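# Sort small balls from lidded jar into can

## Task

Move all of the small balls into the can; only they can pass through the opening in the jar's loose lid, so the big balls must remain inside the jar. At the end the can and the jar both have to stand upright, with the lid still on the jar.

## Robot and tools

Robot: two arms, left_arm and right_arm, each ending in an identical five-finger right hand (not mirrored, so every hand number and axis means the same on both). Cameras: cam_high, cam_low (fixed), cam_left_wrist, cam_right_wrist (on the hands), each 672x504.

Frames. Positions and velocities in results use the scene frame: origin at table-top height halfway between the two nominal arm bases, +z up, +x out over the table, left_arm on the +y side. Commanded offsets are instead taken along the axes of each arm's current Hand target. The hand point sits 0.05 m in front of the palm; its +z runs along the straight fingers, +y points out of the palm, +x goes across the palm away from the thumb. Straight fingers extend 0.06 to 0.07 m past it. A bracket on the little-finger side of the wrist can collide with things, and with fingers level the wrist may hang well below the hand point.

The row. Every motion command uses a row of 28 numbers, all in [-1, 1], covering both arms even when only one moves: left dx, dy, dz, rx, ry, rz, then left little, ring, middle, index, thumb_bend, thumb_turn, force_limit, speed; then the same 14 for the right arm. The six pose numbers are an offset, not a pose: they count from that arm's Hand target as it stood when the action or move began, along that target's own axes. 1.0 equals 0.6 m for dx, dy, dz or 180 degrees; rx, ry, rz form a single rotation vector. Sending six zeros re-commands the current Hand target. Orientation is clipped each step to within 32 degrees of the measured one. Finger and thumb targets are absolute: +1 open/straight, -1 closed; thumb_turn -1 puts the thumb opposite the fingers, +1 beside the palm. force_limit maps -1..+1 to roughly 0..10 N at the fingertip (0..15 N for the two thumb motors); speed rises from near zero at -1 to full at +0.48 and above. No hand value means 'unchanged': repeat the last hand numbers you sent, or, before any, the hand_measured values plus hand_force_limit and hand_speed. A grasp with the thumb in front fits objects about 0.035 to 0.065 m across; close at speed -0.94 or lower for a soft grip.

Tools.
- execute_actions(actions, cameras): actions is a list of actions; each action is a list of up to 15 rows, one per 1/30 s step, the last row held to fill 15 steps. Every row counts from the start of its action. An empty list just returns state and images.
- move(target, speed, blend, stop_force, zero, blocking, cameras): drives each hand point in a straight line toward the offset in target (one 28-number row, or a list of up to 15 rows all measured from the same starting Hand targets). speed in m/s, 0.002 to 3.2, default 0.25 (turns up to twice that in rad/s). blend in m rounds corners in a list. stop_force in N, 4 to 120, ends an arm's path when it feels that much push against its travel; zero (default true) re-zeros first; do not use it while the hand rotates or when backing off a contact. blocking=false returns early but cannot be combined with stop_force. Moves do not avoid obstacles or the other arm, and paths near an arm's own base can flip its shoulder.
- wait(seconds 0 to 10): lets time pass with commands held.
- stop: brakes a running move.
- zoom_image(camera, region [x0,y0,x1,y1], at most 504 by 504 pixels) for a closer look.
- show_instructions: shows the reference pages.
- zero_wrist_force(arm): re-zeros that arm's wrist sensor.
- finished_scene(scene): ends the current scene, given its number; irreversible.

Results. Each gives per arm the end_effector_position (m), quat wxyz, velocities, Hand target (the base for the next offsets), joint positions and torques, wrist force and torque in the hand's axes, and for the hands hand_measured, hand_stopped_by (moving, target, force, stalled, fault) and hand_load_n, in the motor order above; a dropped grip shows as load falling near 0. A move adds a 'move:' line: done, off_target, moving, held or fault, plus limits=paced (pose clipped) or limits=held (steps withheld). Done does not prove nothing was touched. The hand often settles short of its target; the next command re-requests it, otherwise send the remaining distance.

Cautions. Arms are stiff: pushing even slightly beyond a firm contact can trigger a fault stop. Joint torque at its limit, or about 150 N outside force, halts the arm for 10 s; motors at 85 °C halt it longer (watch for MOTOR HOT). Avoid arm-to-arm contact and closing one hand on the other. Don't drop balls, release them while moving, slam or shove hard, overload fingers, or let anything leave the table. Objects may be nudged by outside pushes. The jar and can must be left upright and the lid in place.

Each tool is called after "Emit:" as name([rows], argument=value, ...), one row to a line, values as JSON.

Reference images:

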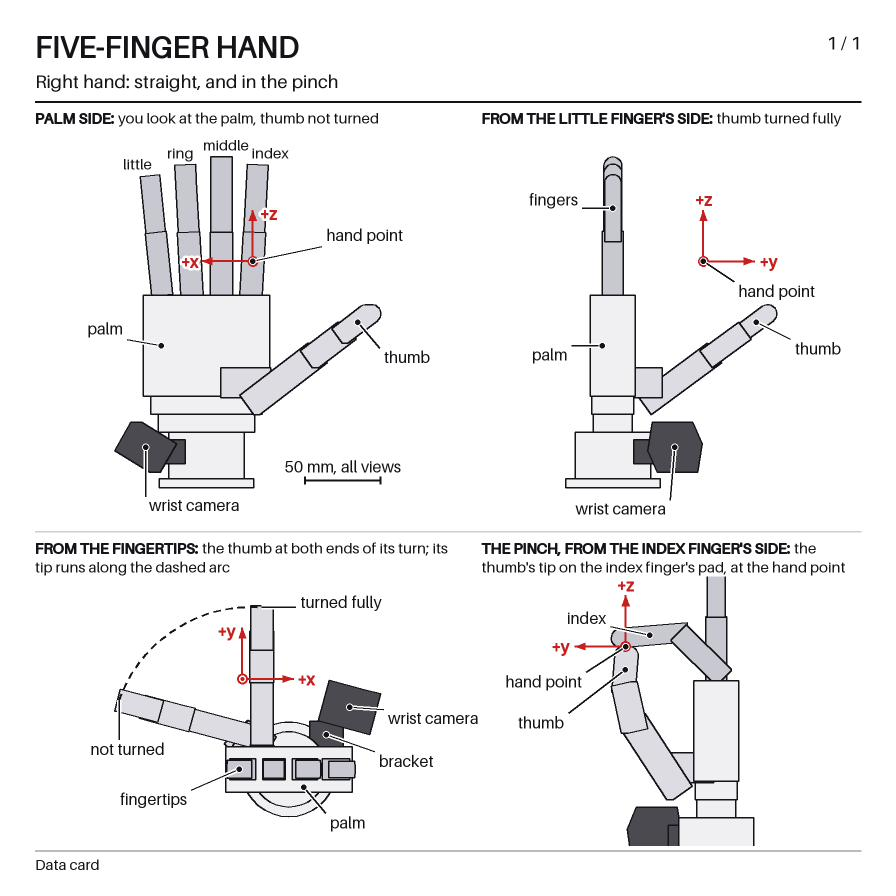

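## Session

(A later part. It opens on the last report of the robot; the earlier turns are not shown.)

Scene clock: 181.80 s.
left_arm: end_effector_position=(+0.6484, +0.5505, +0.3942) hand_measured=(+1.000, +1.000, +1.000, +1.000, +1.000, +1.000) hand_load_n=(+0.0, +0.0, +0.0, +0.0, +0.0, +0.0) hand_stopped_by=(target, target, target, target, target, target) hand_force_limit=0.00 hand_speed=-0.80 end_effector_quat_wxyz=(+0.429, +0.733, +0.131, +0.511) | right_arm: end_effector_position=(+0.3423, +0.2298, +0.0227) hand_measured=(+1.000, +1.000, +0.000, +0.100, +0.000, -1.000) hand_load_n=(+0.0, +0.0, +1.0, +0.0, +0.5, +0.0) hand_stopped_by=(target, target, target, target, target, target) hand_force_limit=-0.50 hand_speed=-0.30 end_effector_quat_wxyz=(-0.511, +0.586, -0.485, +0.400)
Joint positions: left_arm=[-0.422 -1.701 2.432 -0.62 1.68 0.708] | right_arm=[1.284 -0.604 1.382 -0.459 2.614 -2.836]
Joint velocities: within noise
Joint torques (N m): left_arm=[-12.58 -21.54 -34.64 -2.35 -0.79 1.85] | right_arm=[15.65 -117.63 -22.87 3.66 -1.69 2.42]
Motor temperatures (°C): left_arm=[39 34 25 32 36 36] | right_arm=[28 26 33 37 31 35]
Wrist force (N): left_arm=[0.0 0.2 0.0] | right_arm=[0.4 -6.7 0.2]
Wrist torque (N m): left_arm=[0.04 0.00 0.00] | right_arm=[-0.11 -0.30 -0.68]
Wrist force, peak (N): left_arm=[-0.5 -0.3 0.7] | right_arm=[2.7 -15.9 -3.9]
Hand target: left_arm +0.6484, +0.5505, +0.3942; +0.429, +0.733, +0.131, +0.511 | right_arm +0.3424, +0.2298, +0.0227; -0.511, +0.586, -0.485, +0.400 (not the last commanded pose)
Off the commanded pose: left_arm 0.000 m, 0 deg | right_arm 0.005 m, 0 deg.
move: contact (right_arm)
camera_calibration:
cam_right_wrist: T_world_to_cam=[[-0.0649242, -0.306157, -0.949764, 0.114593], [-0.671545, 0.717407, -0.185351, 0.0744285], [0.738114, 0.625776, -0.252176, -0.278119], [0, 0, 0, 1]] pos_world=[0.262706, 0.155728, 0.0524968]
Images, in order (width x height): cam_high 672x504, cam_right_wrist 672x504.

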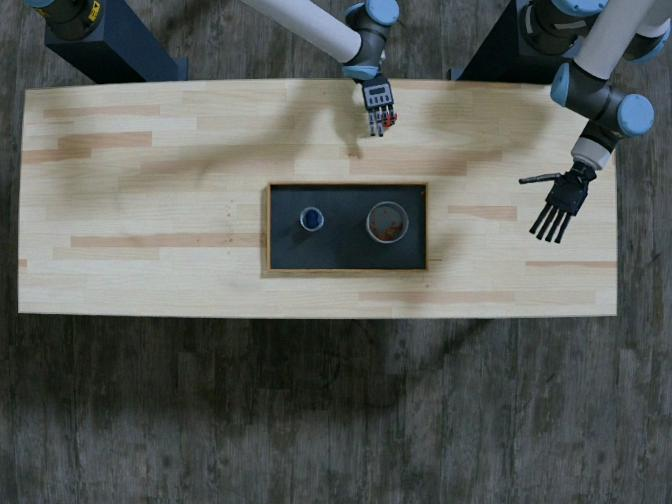

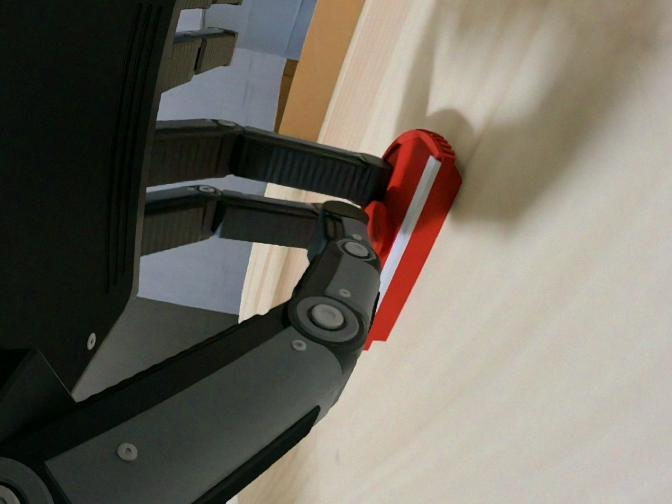

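Emit:
move([
  [0,0,0,0,0,0,1,1,1,1,1,1,0,-0.8,0,-0.0015,-0.0003,0,0,0,1,1,0.0,0.1,0.0,-1,-0.5,-0.8],
  [0,0,0,0,0,0,1,1,1,1,1,1,0,-0.8,0,-0.0015,-0.0003,0,0,0,1,1,-0.25,-0.1,0.0,-1,-0.5,-0.8],
], speed=0.03, cameras=["cam_right_wrist","cam_high"])

Emit:
zoom_image(camera="cam_right_wrist", region=[280, 130, 520, 370])

Emit:
zoom_image(camera="cam_high", region=[350, 70, 420, 150])

Scene clock: 184.17 s.
left_arm: end_effector_position=(+0.6484, +0.5505, +0.3942) hand_measured=(+1.000, +1.000, +1.000, +1.000, +1.000, +1.000) hand_load_n=(+0.0, +0.0, +0.0, +0.0, +0.0, +0.0) hand_stopped_by=(target, target, target, target, target, target) hand_force_limit=0.00 hand_speed=-0.80 end_effector_quat_wxyz=(+0.429, +0.733, +0.131, +0.511) | right_arm: end_effector_position=(+0.3423, +0.2298, +0.0236) hand_measured=(+1.000, +1.000, -0.072, -0.100, +0.000, -1.000) hand_load_n=(+0.0, +0.0, +1.5, +0.0, +0.0, +0.0) hand_stopped_by=(target, target, force, target, target, target) hand_force_limit=-0.50 hand_speed=-0.80 end_effector_quat_wxyz=(-0.511, +0.586, -0.485, +0.400)
Joint positions: left_arm=[-0.422 -1.701 2.432 -0.62 1.68 0.708] | right_arm=[1.284 -0.605 1.382 -0.458 2.614 -2.836]
Joint velocities: within noise
Joint torques (N m): left_arm=[-10.47 -22.28 -33.72 -2.17 -0.48 1.77] | right_arm=[7.62 -108.19 -25.3 3.55 0.96 2.42]
Motor temperatures (°C): left_arm=[39 34 25 32 36 36] | right_arm=[28 26 33 37 31 35]
Wrist force (N): left_arm=[0.0 0.0 0.3] | right_arm=[0.5 -9.5 0.3]
Wrist torque (N m): left_arm=[0.00 -0.03 0.00] | right_arm=[-0.07 -0.20 -0.78]
Wrist force, peak (N): left_arm=[-0.5 -0.5 -0.8] | right_arm=[0.9 -10.1 0.9]
Hand target: left_arm +0.6484, +0.5505, +0.3942; +0.429, +0.733, +0.131, +0.511 | right_arm +0.3423, +0.2298, +0.0236; -0.511, +0.586, -0.485, +0.400
Off the commanded pose: left_arm 0.000 m, 0 deg | right_arm 0.000 m, 0 deg.
move: done
camera_calibration:
cam_right_wrist: T_world_to_cam=[[-0.0649887, -0.306089, -0.949782, 0.115519], [-0.671539, 0.717436, -0.18526, 0.074675], [0.738114, 0.625776, -0.252176, -0.277805], [0, 0, 0, 1]] pos_world=[0.262706, 0.155628, 0.0534969]
Images, in order (width x height): cam_high 672x504, cam_right_wrist 672x504.

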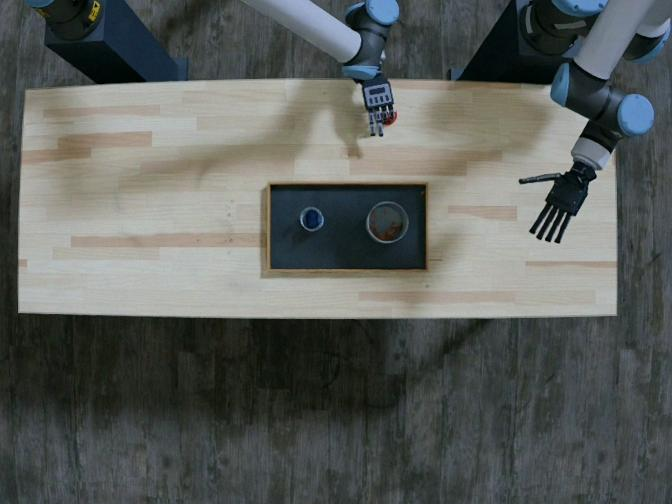

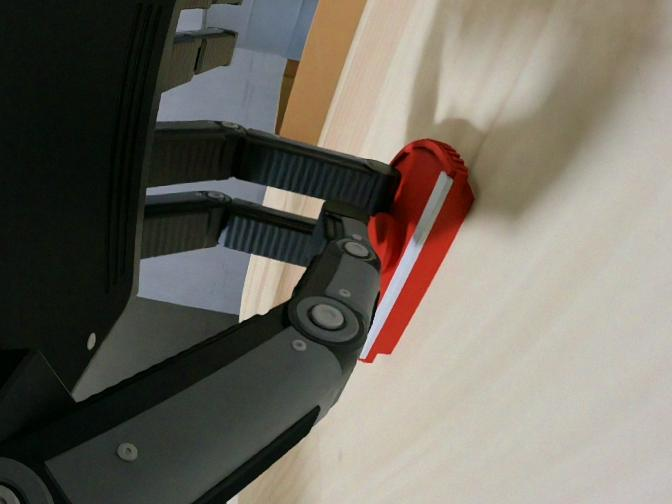

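Scaled by 2.100 from the camera's 672x504 image, which has a finer 960x720 frame.

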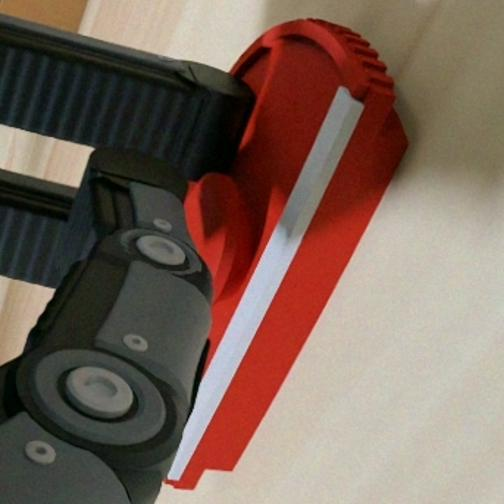

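Scaled by 6.300.

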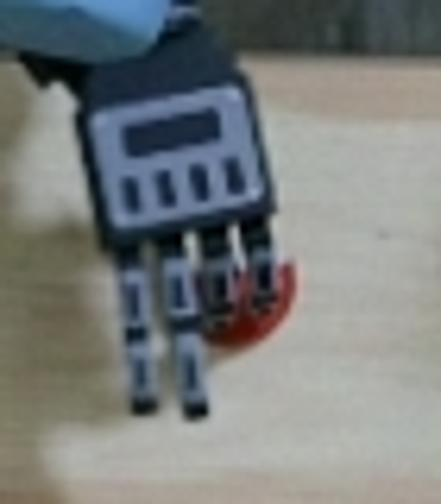

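Emit:
move([
  [0,0,0,0,0,0,1,1,1,1,1,1,0,-0.8,0,-0.0033,-0.0005,0,0,0,1,1,-0.06,-0.1,0.0,-1,-0.5,-0.8],
  [0,0,0,0,0,0,1,1,1,1,1,1,0,-0.8,0,-0.0033,-0.0005,0,0,0,1,1,-0.3,-0.1,0.0,-1,-0.4,-0.8],
], speed=0.03, cameras=["cam_right_wrist","cam_high"])

Emit:
zoom_image(camera="cam_right_wrist", region=[280, 130, 520, 370])

Emit:
zoom_image(camera="cam_high", region=[350, 70, 420, 150])

Scene clock: 186.13 s.
left_arm: end_effector_position=(+0.6484, +0.5505, +0.3942) hand_measured=(+1.000, +1.000, +1.000, +1.000, +1.000, +1.000) hand_load_n=(+0.0, +0.0, +0.0, +0.0, +0.0, +0.0) hand_stopped_by=(target, target, target, target, target, target) hand_force_limit=0.00 hand_speed=-0.80 end_effector_quat_wxyz=(+0.429, +0.733, +0.131, +0.511) | right_arm: end_effector_position=(+0.3423, +0.2297, +0.0256) hand_measured=(+1.000, +1.000, -0.224, -0.100, +0.000, -1.000) hand_load_n=(+0.0, +0.0, +3.5, +0.0, +0.5, +0.0) hand_stopped_by=(target, target, force, target, target, target) hand_force_limit=-0.40 hand_speed=-0.80 end_effector_quat_wxyz=(-0.511, +0.586, -0.485, +0.400)
Joint positions: left_arm=[-0.422 -1.701 2.432 -0.62 1.68 0.708] | right_arm=[1.284 -0.608 1.382 -0.456 2.614 -2.836]
Joint velocities: within noise
Joint torques (N m): left_arm=[-11.68 -19.61 -34.8 -2.27 -0.55 1.44] | right_arm=[-8.67 -124.17 -24.91 3.08 -1.65 -0.64]
Motor temperatures (°C): left_arm=[39 34 25 32 36 36] | right_arm=[28 26 33 37 31 35]
Wrist force (N): left_arm=[0.2 -0.1 0.3] | right_arm=[1.0 -3.0 1.0]
Wrist torque (N m): left_arm=[-0.02 -0.05 0.01] | right_arm=[-0.16 -0.28 -0.60]
Wrist force, peak (N): left_arm=[-0.4 -0.5 -1.0] | right_arm=[0.8 -10.0 0.3]
Hand target: left_arm +0.6484, +0.5505, +0.3942; +0.429, +0.733, +0.131, +0.511 | right_arm +0.3424, +0.2297, +0.0256; -0.511, +0.586, -0.485, +0.400
Off the commanded pose: left_arm 0.000 m, 0 deg | right_arm 0.000 m, 0 deg.
move: done
camera_calibration:
cam_right_wrist: T_world_to_cam=[[-0.0649887, -0.306089, -0.949782, 0.117318], [-0.671539, 0.717436, -0.18526, 0.0749598], [0.738114, 0.625776, -0.252176, -0.277252], [0, 0, 0, 1]] pos_world=[0.262606, 0.155628, 0.0553969]
Images, in order (width x height): cam_high 672x504, cam_right_wrist 672x504.

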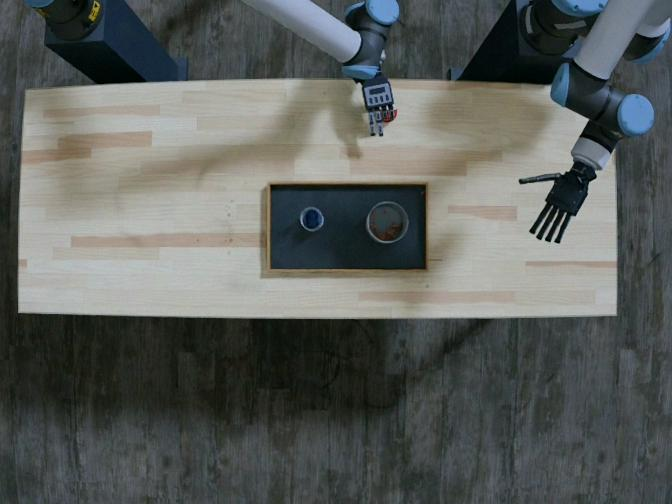

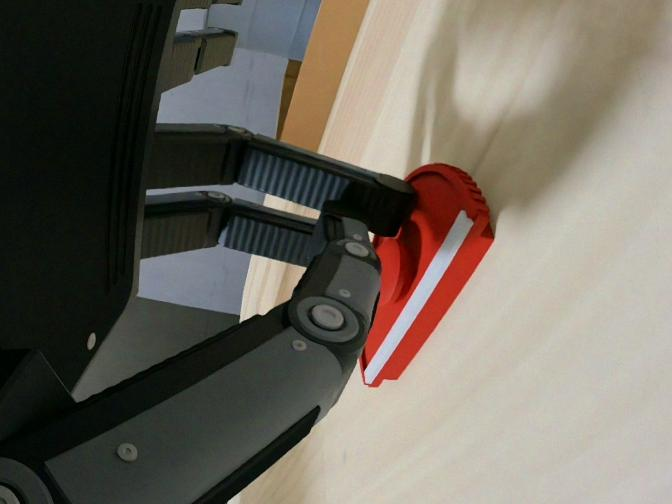

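Scaled by 2.100 from the camera's 672x504 image, which has a finer 960x720 frame.

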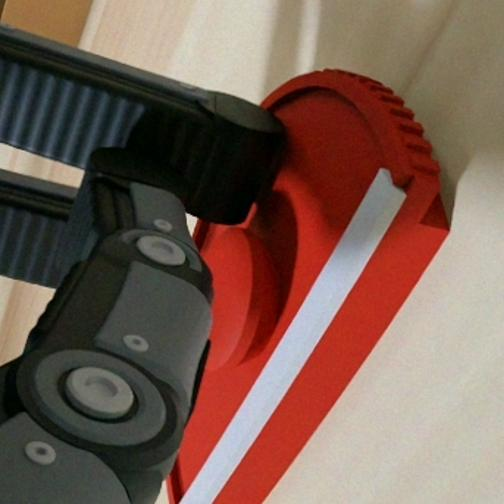

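Scaled by 6.300.

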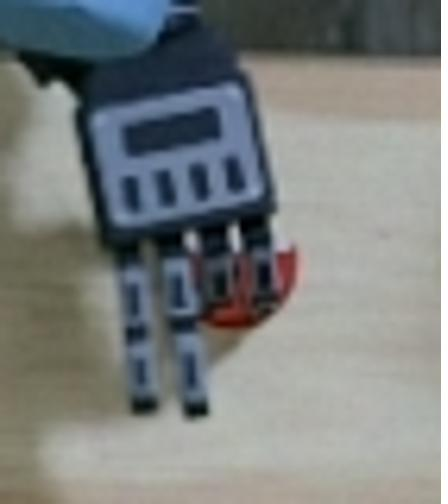

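Emit:
move(target=[0,0,0,0,0,0,1,1,1,1,1,1,0,-0.8,0,0,0,0,0,0,1,1,-0.35,-0.5,0.0,-1,-0.2,-0.85], speed=0.03, cameras=["cam_right_wrist","cam_high"])

Emit:
zoom_image(camera="cam_right_wrist", region=[280, 130, 520, 370])

Emit:
zoom_image(camera="cam_high", region=[350, 70, 420, 150])

Scene clock: 187.07 s.
left_arm: end_effector_position=(+0.6483, +0.5505, +0.3942) hand_measured=(+1.000, +1.000, +1.000, +1.000, +1.000, +1.000) hand_load_n=(+0.0, +0.0, +0.0, +0.0, +0.0, +0.0) hand_stopped_by=(target, target, target, target, target, target) hand_force_limit=0.00 hand_speed=-0.80 end_effector_quat_wxyz=(+0.429, +0.733, +0.131, +0.511) | right_arm: end_effector_position=(+0.3424, +0.2297, +0.0256) hand_measured=(+1.000, +1.000, -0.234, -0.236, +0.000, -1.000) hand_load_n=(+0.0, +0.0, +8.0, +5.0, +2.0, -0.5) hand_stopped_by=(target, target, force, force, target, target) hand_force_limit=-0.20 hand_speed=-0.85 end_effector_quat_wxyz=(-0.511, +0.586, -0.485, +0.400)
Joint positions: left_arm=[-0.422 -1.701 2.432 -0.62 1.68 0.708] | right_arm=[1.284 -0.608 1.382 -0.456 2.614 -2.836]
Joint velocities: within noise
Joint torques (N m): left_arm=[-13.2 -21.22 -35.1 -2.28 -0.58 2.09] | right_arm=[-19.43 -122.23 -25.8 3.13 -1.05 -1.9]
Motor temperatures (°C): left_arm=[39 34 25 32 36 36] | right_arm=[28 26 33 37 31 35]
Wrist force (N): left_arm=[-0.2 -0.1 -0.4] | right_arm=[1.0 -3.0 1.3]
Wrist torque (N m): left_arm=[0.02 0.02 -0.01] | right_arm=[-0.18 -0.29 -0.60]
Wrist force, peak (N): left_arm=[-0.5 -0.4 -0.6] | right_arm=[0.8 -3.3 1.3]
Hand target: left_arm +0.6484, +0.5505, +0.3942; +0.429, +0.733, +0.131, +0.511 | right_arm +0.3424, +0.2297, +0.0256; -0.511, +0.586, -0.485, +0.400
Off the commanded pose: left_arm 0.000 m, 0 deg | right_arm 0.000 m, 0 deg.
move: done
camera_calibration:
cam_right_wrist: T_world_to_cam=[[-0.0649242, -0.306157, -0.949764, 0.117317], [-0.671545, 0.717407, -0.185351, 0.0750378], [0.738114, 0.625776, -0.252176, -0.277326], [0, 0, 0, 1]] pos_world=[0.262706, 0.155628, 0.0553968]
Images, in order (width x height): cam_high 672x504, cam_right_wrist 672x504.

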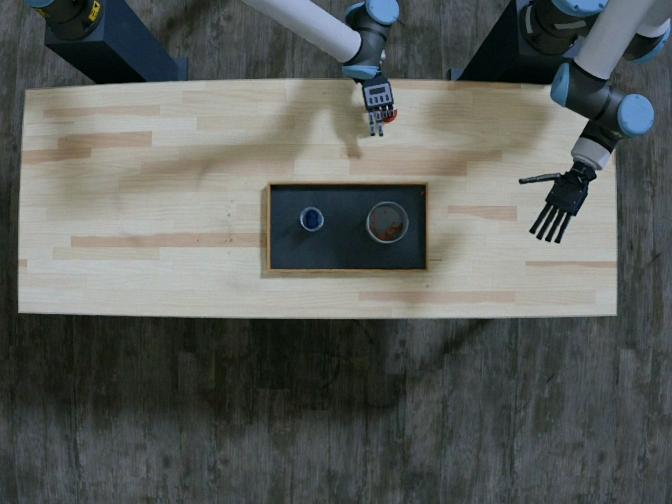

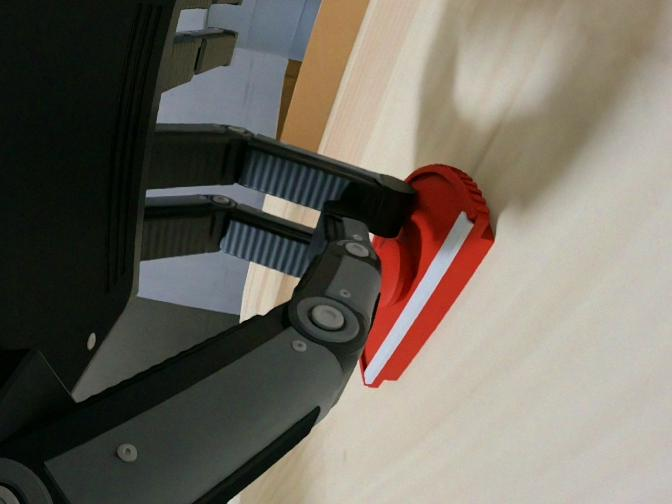

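Scaled by 2.100 from the camera's 672x504 image, which has a finer 960x720 frame.

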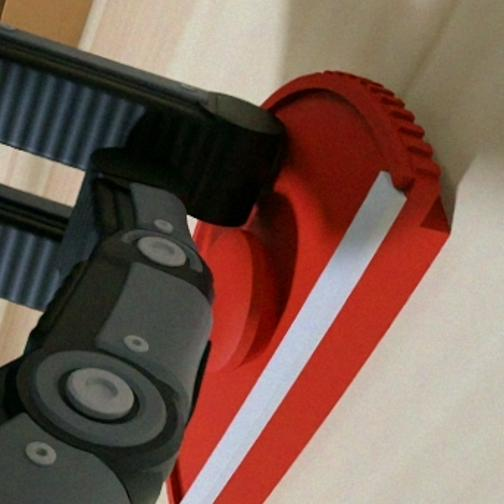

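Scaled by 6.300.

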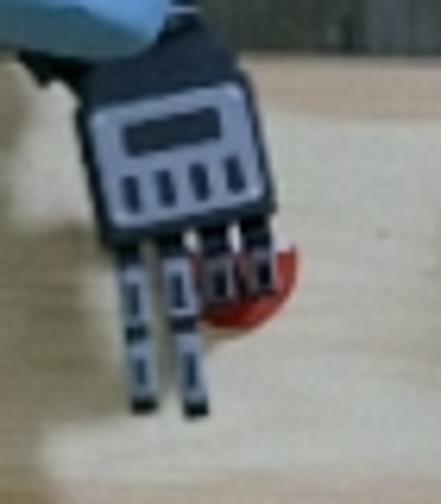

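Emit:
move(target=[0,0,0,0,0,0,1,1,1,1,1,1,0,-0.8,0,-0.0413,-0.007,0,0,0,1,1,-0.35,-0.5,0.0,-1,-0.2,-0.85], speed=0.04, cameras=["cam_right_wrist","cam_high"])

Emit:
zoom_image(camera="cam_right_wrist", region=[280, 130, 520, 370])

Emit:
zoom_image(camera="cam_high", region=[350, 70, 420, 150])

Scene clock: 188.87 s.
left_arm: end_effector_position=(+0.6484, +0.5505, +0.3942) hand_measured=(+1.000, +1.000, +1.000, +1.000, +1.000, +1.000) hand_load_n=(+0.0, +0.0, +0.5, +0.0, +0.0, +0.0) hand_stopped_by=(target, target, target, target, target, target) hand_force_limit=0.00 hand_speed=-0.80 end_effector_quat_wxyz=(+0.429, +0.733, +0.131, +0.511) | right_arm: end_effector_position=(+0.3423, +0.2290, +0.0504) hand_measured=(+1.000, +1.000, -0.234, -0.236, +0.000, -1.000) hand_load_n=(+0.0, +0.0, +8.0, +5.0, +2.0, +0.0) hand_stopped_by=(target, target, force, force, target, target) hand_force_limit=-0.20 hand_speed=-0.85 end_effector_quat_wxyz=(-0.511, +0.586, -0.485, +0.400)
Joint positions: left_arm=[-0.422 -1.701 2.432 -0.62 1.68 0.708] | right_arm=[1.284 -0.637 1.387 -0.432 2.614 -2.836]
Joint velocities: within noise
Joint torques (N m): left_arm=[-10.38 -20.78 -35.26 -2.53 -0.72 2] | right_arm=[-19.67 -121.7 -24.93 3.53 -1.5 -1.09]
Motor temperatures (°C): left_arm=[39 34 25 32 36 36] | right_arm=[28 26 33 37 31 35]
Wrist force (N): left_arm=[-0.7 0.0 -0.2] | right_arm=[0.5 -3.0 1.1]
Wrist torque (N m): left_arm=[0.03 0.09 -0.03] | right_arm=[-0.17 -0.18 -0.63]
Wrist force, peak (N): left_arm=[-0.3 -0.7 -0.3] | right_arm=[0.4 -3.5 1.2]
Hand target: left_arm +0.6484, +0.5505, +0.3942; +0.429, +0.733, +0.131, +0.511 | right_arm +0.3423, +0.2290, +0.0507; -0.511, +0.586, -0.485, +0.400
Off the commanded pose: left_arm 0.000 m, 0 deg | right_arm 0.000 m, 0 deg.
move: done
camera_calibration:
cam_right_wrist: T_world_to_cam=[[-0.0649242, -0.306157, -0.949764, 0.140745], [-0.671545, 0.717407, -0.185351, 0.0800881], [0.738114, 0.625776, -0.252176, -0.270534], [0, 0, 0, 1]] pos_world=[0.262606, 0.154928, 0.0802968]
Images, in order (width x height): cam_high 672x504, cam_right_wrist 672x504.

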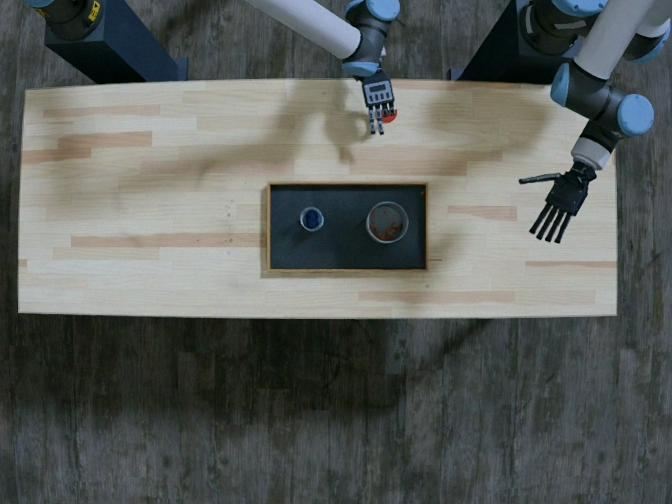

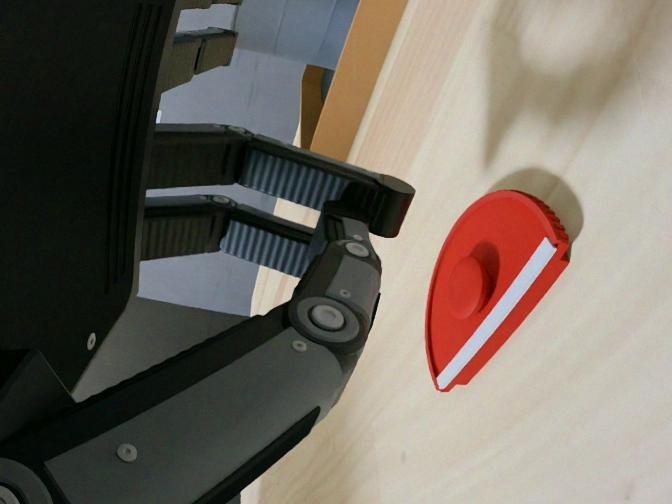

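Scaled by 2.100 from the camera's 672x504 image, which has a finer 960x720 frame.

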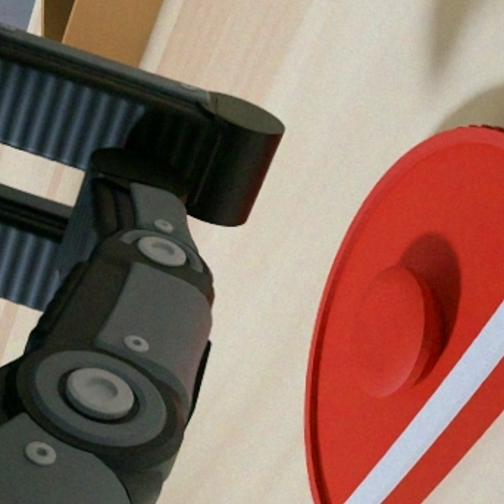

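Scaled by 6.300.

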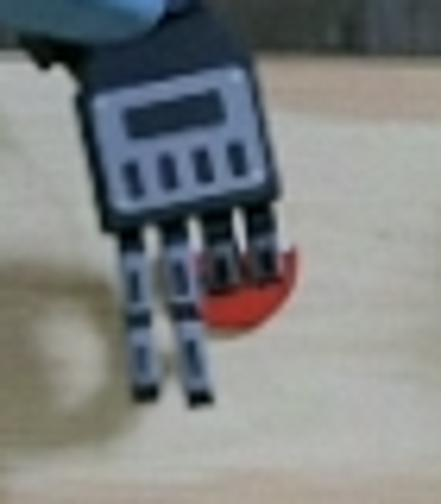

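Emit:
move(target=[0,0,0,0,0,0,1,1,1,1,1,1,0,-0.8,-0.022,0.0053,-0.0222,0.0333,0,0,1,1,0.0,1.0,0.15,-1,-0.5,-0.3], speed=0.05, cameras=["cam_right_wrist","cam_high"])

Emit:
zoom_image(camera="cam_right_wrist", region=[280, 130, 600, 450])

Emit:
zoom_image(camera="cam_high", region=[350, 70, 420, 150])

Scene clock: 198.17 s.
left_arm: end_effector_position=(+0.6483, +0.5505, +0.3942) hand_measured=(+1.000, +1.000, +1.000, +1.000, +1.000, +1.000) hand_load_n=(+0.0, +0.0, +0.0, +0.0, +0.0, +0.0) hand_stopped_by=(target, target, target, target, target, target) hand_force_limit=0.00 hand_speed=-0.80 end_effector_quat_wxyz=(+0.429, +0.733, +0.131, +0.511) | right_arm: end_effector_position=(+0.3262, +0.2391, +0.0500) hand_measured=(+1.000, +1.000, +0.000, +1.000, +0.150, -1.000) hand_load_n=(+0.0, +0.0, +0.0, +0.0, +0.0, +0.0) hand_stopped_by=(target, target, target, target, target, target) hand_force_limit=-0.50 hand_speed=-0.30 end_effector_quat_wxyz=(+0.541, -0.559, +0.464, -0.424)
Joint positions: left_arm=[-0.422 -1.701 2.432 -0.62 1.68 0.708] | right_arm=[1.315 -0.631 1.428 -0.678 2.667 -3.008]
Joint velocities: within noise
Joint torques (N m): left_arm=[-10.85 -23.1 -35.33 -2.19 -0.57 1.82] | right_arm=[22.74 -86.96 -25.02 -3.7 1.89 -2.92]
Motor temperatures (°C): left_arm=[39 34 25 32 36 36] | right_arm=[28 26 33 37 31 35]
Wrist force (N): left_arm=[0.0 0.0 -0.4] | right_arm=[0.5 -2.8 0.9]
Wrist torque (N m): left_arm=[0.03 -0.01 0.00] | right_arm=[-0.09 -0.14 -0.55]
Wrist force, peak (N): left_arm=[-0.8 -0.8 0.2] | right_arm=[1.0 -3.3 1.4]
Hand target: left_arm +0.6484, +0.5505, +0.3942; +0.429, +0.733, +0.131, +0.511 | right_arm +0.3262, +0.2391, +0.0500; +0.541, -0.558, +0.464, -0.425
Off the commanded pose: left_arm 0.000 m, 0 deg | right_arm 0.000 m, 0 deg.
move: done
camera_calibration:
cam_right_wrist: T_world_to_cam=[[0.0315411, -0.285188, -0.957952, 0.106287], [-0.647861, 0.723995, -0.236869, 0.0552814], [0.761105, 0.628091, -0.161927, -0.277652], [0, 0, 0, 1]] pos_world=[0.243785, 0.164679, 0.0699527]
Images, in order (width x height): cam_high 672x504, cam_right_wrist 672x504.

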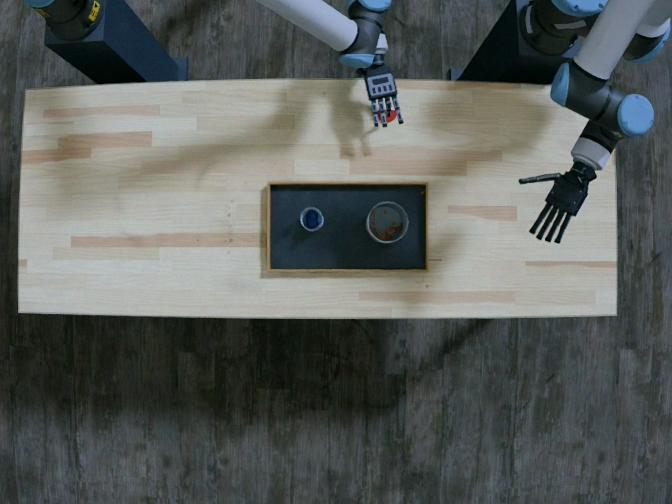

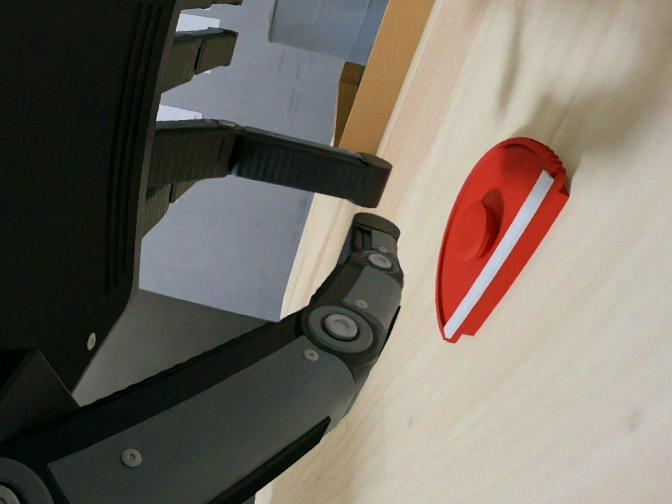

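Scaled by 1.575 from the camera's 672x504 image, which has a finer 960x720 frame.

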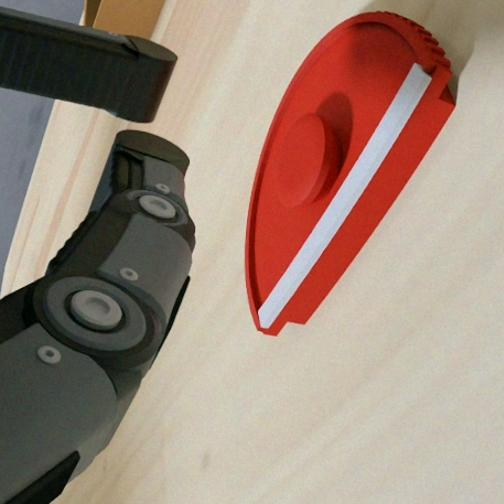

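Scaled by 6.300.

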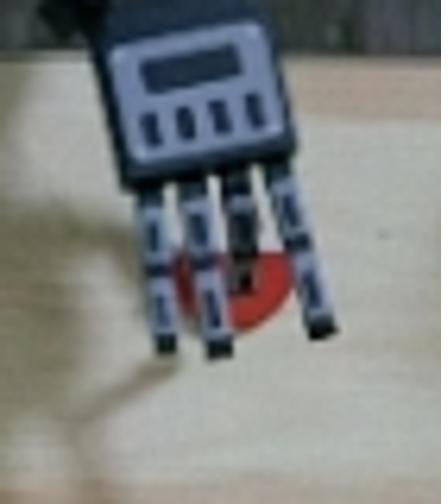

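Emit:
move(target=[0,0,0,0,0,0,1,1,1,1,1,1,0,-0.8,0.001,0.0366,0.002,0,0,0,1,1,0.0,1.0,0.15,-1,-0.5,-0.3], speed=0.03, stop_force=4, cameras=[])

Emit:
move(target=[0,0,0,0,0,0,1,1,1,1,1,1,0,-0.8,0.0004,0.0125,0.0007,0,0,0,1,1,0.0,1.0,0.15,-1,-0.5,-0.3], speed=0.008, stop_force=4, cameras=["cam_right_wrist","cam_high"])

Emit:
zoom_image(camera="cam_right_wrist", region=[280, 130, 600, 450])

Emit:
zoom_image(camera="cam_high", region=[350, 70, 420, 150])

Scene clock: 200.73 s.
left_arm: end_effector_position=(+0.6484, +0.5505, +0.3942) hand_measured=(+1.000, +1.000, +1.000, +1.000, +1.000, +1.000) hand_load_n=(+0.0, +0.0, +0.0, +0.0, +0.0, +0.0) hand_stopped_by=(target, target, target, target, target, target) hand_force_limit=0.00 hand_speed=-0.80 end_effector_quat_wxyz=(+0.429, +0.733, +0.131, +0.511) | right_arm: end_effector_position=(+0.3262, +0.2391, +0.0280) hand_measured=(+1.000, +1.000, +0.000, +1.000, +0.150, -1.000) hand_load_n=(+0.0, +0.0, +0.0, +0.0, +0.0, +0.0) hand_stopped_by=(target, target, target, target, target, target) hand_force_limit=-0.50 hand_speed=-0.30 end_effector_quat_wxyz=(+0.541, -0.558, +0.464, -0.425)
Joint positions: left_arm=[-0.422 -1.701 2.432 -0.62 1.68 0.708] | right_arm=[1.315 -0.604 1.424 -0.702 2.667 -3.009]
Joint velocities: within noise
Joint torques (N m): left_arm=[-10.66 -22.56 -35.19 -2.27 -1.05 1.55] | right_arm=[16.29 -85.21 -38.59 -3.7 -0.77 -3.35]
Motor temperatures (°C): left_arm=[39 34 25 32 36 36] | right_arm=[28 26 33 37 31 35]
Wrist force (N): left_arm=[-0.3 0.1 0.2] | right_arm=[0.7 -2.8 1.0]
Wrist torque (N m): left_arm=[0.03 0.01 -0.01] | right_arm=[-0.09 -0.19 -0.54]
Wrist force, peak (N): left_arm=[-0.3 -0.3 -0.9] | right_arm=[0.6 -3.2 1.2]
Hand target: left_arm +0.6484, +0.5505, +0.3942; +0.429, +0.733, +0.131, +0.511 | right_arm +0.3262, +0.2391, +0.0280; +0.541, -0.558, +0.464, -0.425
Off the commanded pose: left_arm 0.000 m, 0 deg | right_arm 0.000 m, 0 deg.
move: done
No camera images: "cameras" was empty.

Scene clock: 202.87 s.
left_arm: end_effector_position=(+0.6483, +0.5505, +0.3942) hand_measured=(+1.000, +1.000, +1.000, +1.000, +1.000, +1.000) hand_load_n=(+0.0, +0.0, +0.0, +0.0, +0.0, +0.0) hand_stopped_by=(target, target, target, target, target, target) hand_force_limit=0.00 hand_speed=-0.80 end_effector_quat_wxyz=(+0.429, +0.733, +0.131, +0.511) | right_arm: end_effector_position=(+0.3262, +0.2391, +0.0214) hand_measured=(+1.000, +1.000, +0.000, +1.000, +0.150, -1.000) hand_load_n=(+0.0, +0.0, +1.5, -0.5, -3.5, -1.0) hand_stopped_by=(target, target, target, target, target, target) hand_force_limit=-0.50 hand_speed=-0.30 end_effector_quat_wxyz=(+0.541, -0.558, +0.464, -0.425)
Joint positions: left_arm=[-0.422 -1.701 2.432 -0.62 1.68 0.708] | right_arm=[1.315 -0.597 1.423 -0.708 2.667 -3.009]
Joint velocities: within noise
Joint torques (N m): left_arm=[-9.93 -24.18 -37.25 -2.84 -0.93 1.55] | right_arm=[2.49 -118.96 -22.52 2.56 -1.3 -1.9]
Motor temperatures (°C): left_arm=[39 34 25 32 36 36] | right_arm=[28 26 33 37 31 35]
Wrist force (N): left_arm=[-0.3 -0.1 0.0] | right_arm=[1.0 -6.4 0.6]
Wrist torque (N m): left_arm=[0.00 0.04 -0.02] | right_arm=[-0.18 -0.24 -0.58]
Wrist force, peak (N): left_arm=[-0.6 -0.3 -0.6] | right_arm=[0.8 -9.3 -0.9]
Hand target: left_arm +0.6484, +0.5505, +0.3942; +0.429, +0.733, +0.131, +0.511 | right_arm +0.3262, +0.2391, +0.0214; +0.541, -0.558, +0.464, -0.425 (not the last commanded pose)
Off the commanded pose: left_arm 0.000 m, 0 deg | right_arm 0.001 m, 0 deg.
move: contact (right_arm)
camera_calibration:
cam_right_wrist: T_world_to_cam=[[0.0317703, -0.285118, -0.957966, 0.0788256], [-0.647877, 0.723953, -0.236955, 0.0484562], [0.761082, 0.628172, -0.161721, -0.282223], [0, 0, 0, 1]] pos_world=[0.243684, 0.164679, 0.0413528]
Images, in order (width x height): cam_high 672x504, cam_right_wrist 672x504.

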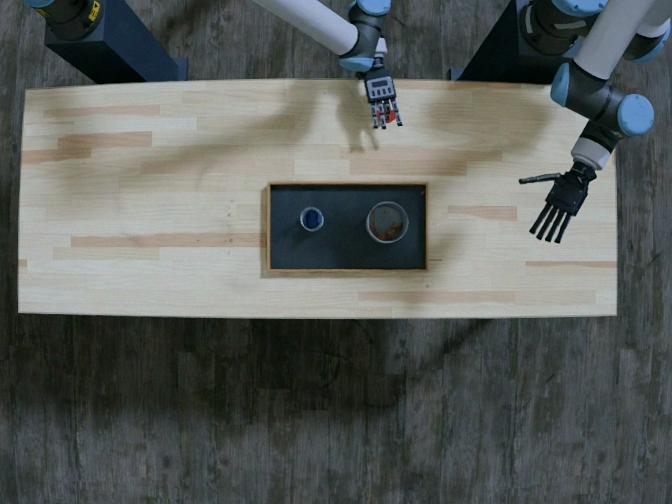

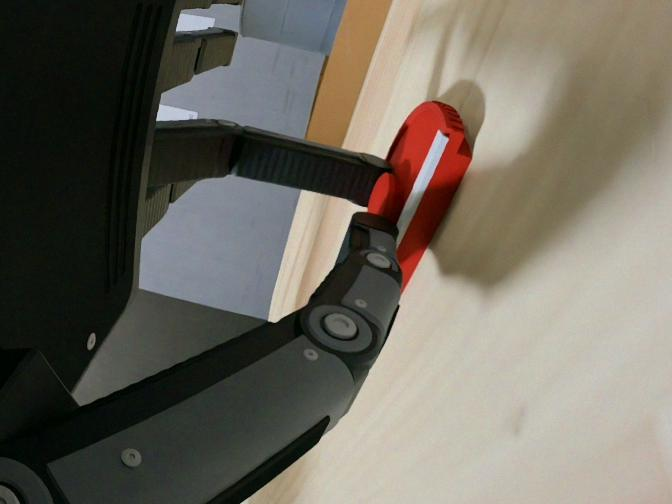

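Scaled by 1.575 from the camera's 672x504 image, which has a finer 960x720 frame.

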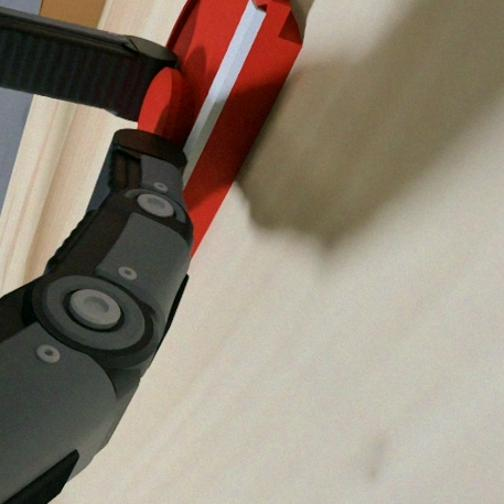

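Scaled by 6.300.

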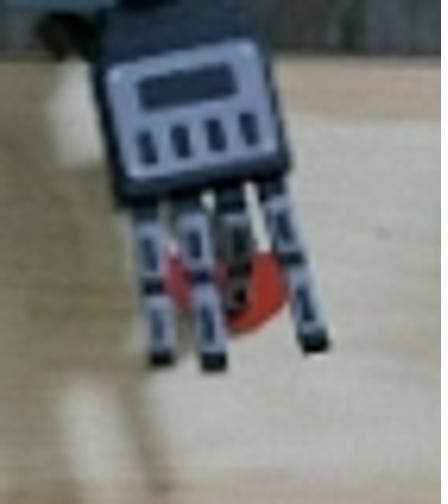

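Emit:
move(target=[0,0,0,0,0,0,1,1,1,1,1,1,0,-0.8,0,-0.002,0,0,0,0,1,1,-0.5,1.0,0.15,-1,-0.4,-0.85], speed=0.03, cameras=["cam_right_wrist","cam_high"])

Emit:
zoom_image(camera="cam_right_wrist", region=[280, 80, 600, 400])

Emit:
zoom_image(camera="cam_high", region=[350, 70, 420, 150])

Scene clock: 203.90 s.
left_arm: end_effector_position=(+0.6484, +0.5505, +0.3942) hand_measured=(+1.000, +1.000, +1.000, +1.000, +1.000, +1.000) hand_load_n=(+0.0, +0.0, +0.0, +0.0, +0.0, +0.0) hand_stopped_by=(target, target, target, target, target, target) hand_force_limit=0.00 hand_speed=-0.80 end_effector_quat_wxyz=(+0.429, +0.733, +0.131, +0.511) | right_arm: end_effector_position=(+0.3262, +0.2391, +0.0226) hand_measured=(+1.000, +1.000, -0.010, +1.000, +0.150, -1.000) hand_load_n=(+0.0, +0.0, +3.5, +0.0, +2.0, +0.0) hand_stopped_by=(target, target, force, target, target, target) hand_force_limit=-0.40 hand_speed=-0.85 end_effector_quat_wxyz=(+0.541, -0.558, +0.464, -0.424)
Joint positions: left_arm=[-0.422 -1.701 2.432 -0.62 1.68 0.708] | right_arm=[1.315 -0.598 1.423 -0.707 2.667 -3.009]
Joint velocities: within noise
Joint torques (N m): left_arm=[-11.41 -22.13 -34.77 -2.25 -0.66 2.13] | right_arm=[-14.21 -122.51 -24.59 2.63 -1.19 -2.48]
Motor temperatures (°C): left_arm=[39 34 25 32 36 36] | right_arm=[28 26 33 37 31 35]
Wrist force (N): left_arm=[-0.6 -0.5 -0.4] | right_arm=[0.6 -2.5 1.4]
Wrist torque (N m): left_arm=[-0.03 0.08 -0.05] | right_arm=[-0.11 -0.19 -0.54]
Wrist force, peak (N): left_arm=[-0.8 -0.5 0.0] | right_arm=[0.7 -7.8 1.7]
Hand target: left_arm +0.6484, +0.5505, +0.3942; +0.429, +0.733, +0.131, +0.511 | right_arm +0.3262, +0.2391, +0.0226; +0.541, -0.558, +0.464, -0.425
Off the commanded pose: left_arm 0.000 m, 0 deg | right_arm 0.000 m, 0 deg.
move: done
camera_calibration:
cam_right_wrist: T_world_to_cam=[[0.0317883, -0.285138, -0.957959, 0.0798779], [-0.647876, 0.723945, -0.236982, 0.048719], [0.761082, 0.628172, -0.161721, -0.282045], [0, 0, 0, 1]] pos_world=[0.243684, 0.164679, 0.0424528]
Images, in order (width x height): cam_high 672x504, cam_right_wrist 672x504.

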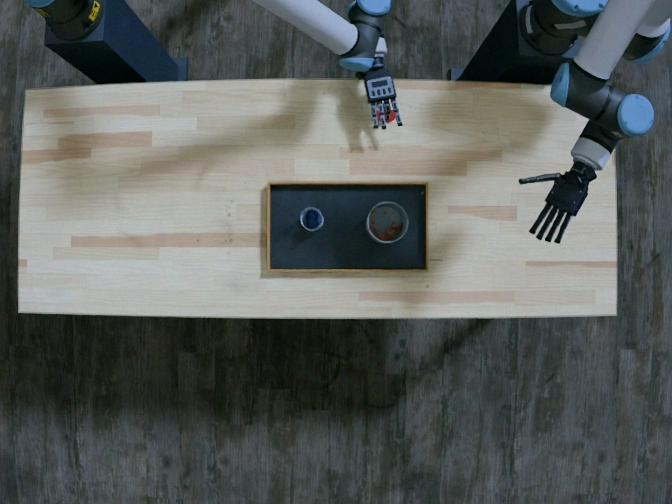

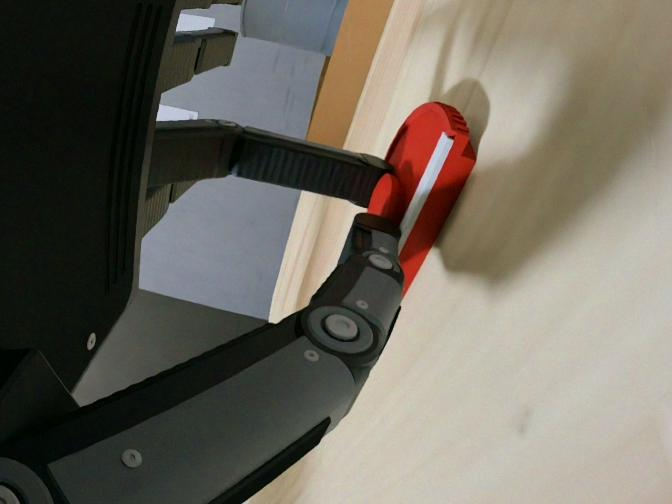

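Scaled by 1.575 from the camera's 672x504 image, which has a finer 960x720 frame.

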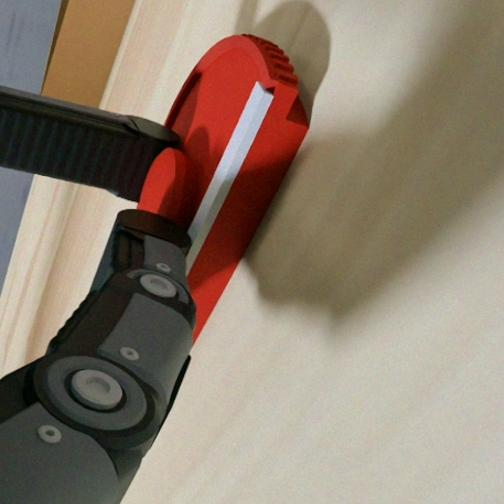

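Scaled by 6.300.

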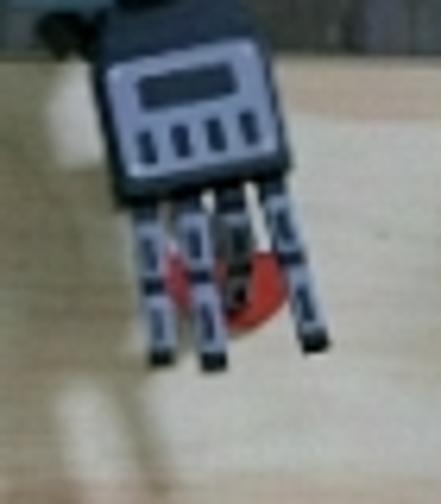

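Emit:
move([
  [0,0,0,0,0,0,1,1,1,1,1,1,0,-0.8,0,0,0,0,0,0,1,1,-0.55,1.0,0.15,-1,0.3,-0.85],
  [0,0,0,0,0,0,1,1,1,1,1,1,0,-0.8,0,-0.05,0,0,0,0,1,1,-0.55,1.0,0.15,-1,0.3,-0.85],
], speed=0.03, cameras=["cam_right_wrist","cam_high"])

Emit:
zoom_image(camera="cam_right_wrist", region=[280, 80, 600, 400])

Scene clock: 206.03 s.
left_arm: end_effector_position=(+0.6484, +0.5505, +0.3942) hand_measured=(+1.000, +1.000, +1.000, +1.000, +1.000, +1.000) hand_load_n=(+0.0, +0.0, +0.0, +0.0, +0.0, +0.0) hand_stopped_by=(target, target, target, target, target, target) hand_force_limit=0.00 hand_speed=-0.80 end_effector_quat_wxyz=(+0.429, +0.733, +0.131, +0.511) | right_arm: end_effector_position=(+0.3280, +0.2386, +0.0523) hand_measured=(+1.000, +1.000, -0.022, +1.000, +0.150, -1.000) hand_load_n=(+0.0, +0.0, +0.0, -0.5, +0.0, +0.0) hand_stopped_by=(target, target, force, target, target, target) hand_force_limit=0.30 hand_speed=-0.85 end_effector_quat_wxyz=(+0.541, -0.558, +0.464, -0.425)
Joint positions: left_arm=[-0.422 -1.701 2.432 -0.62 1.68 0.708] | right_arm=[1.312 -0.634 1.429 -0.678 2.665 -3.009]
Joint velocities: within noise
Joint torques (N m): left_arm=[-11.69 -20.67 -35.26 -2.42 -0.74 1.84] | right_arm=[-16.93 -120.62 -24.65 2.9 -1.97 -2.17]
Motor temperatures (°C): left_arm=[39 34 25 32 36 36] | right_arm=[28 26 33 37 31 35]
Wrist force (N): left_arm=[-0.2 -0.8 -0.2] | right_arm=[0.5 -2.8 1.0]
Wrist torque (N m): left_arm=[-0.10 0.02 -0.05] | right_arm=[-0.10 -0.13 -0.55]
Wrist force, peak (N): left_arm=[-0.2 -0.8 -0.2] | right_arm=[0.3 -3.5 0.8]
Hand target: left_arm +0.6484, +0.5505, +0.3942; +0.429, +0.733, +0.131, +0.511 | right_arm +0.3280, +0.2386, +0.0526; +0.541, -0.558, +0.464, -0.425
Off the commanded pose: left_arm 0.000 m, 0 deg | right_arm 0.000 m, 0 deg.
move: done
camera_calibration:
cam_right_wrist: T_world_to_cam=[[0.031833, -0.285187, -0.957943, 0.108125], [-0.647873, 0.723926, -0.237047, 0.0572926], [0.761083, 0.628172, -0.16172, -0.278298], [0, 0, 0, 1]] pos_world=[0.245484, 0.164179, 0.0721526]
Images, in order (width x height): cam_high 672x504, cam_right_wrist 672x504.

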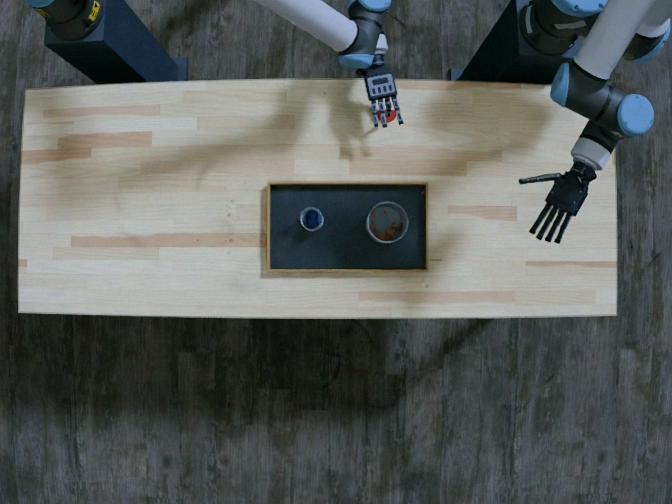

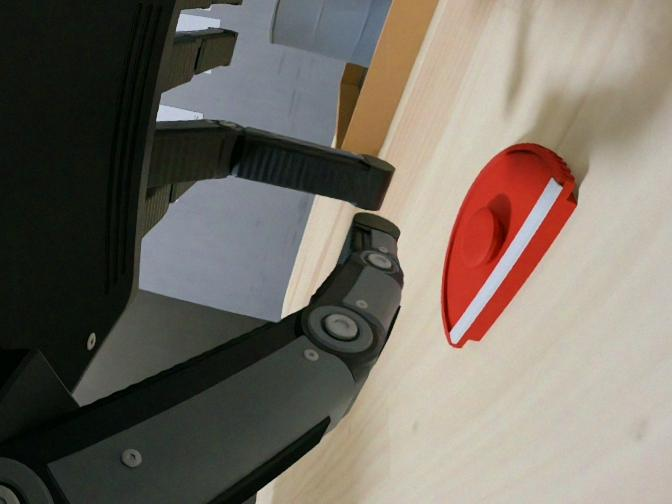

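Scaled by 1.575 from the camera's 672x504 image, which has a finer 960x720 frame.

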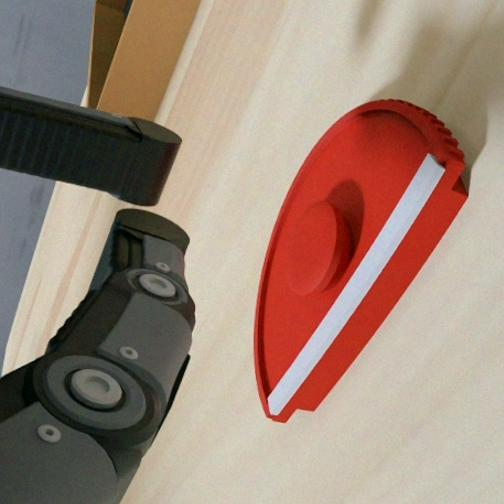

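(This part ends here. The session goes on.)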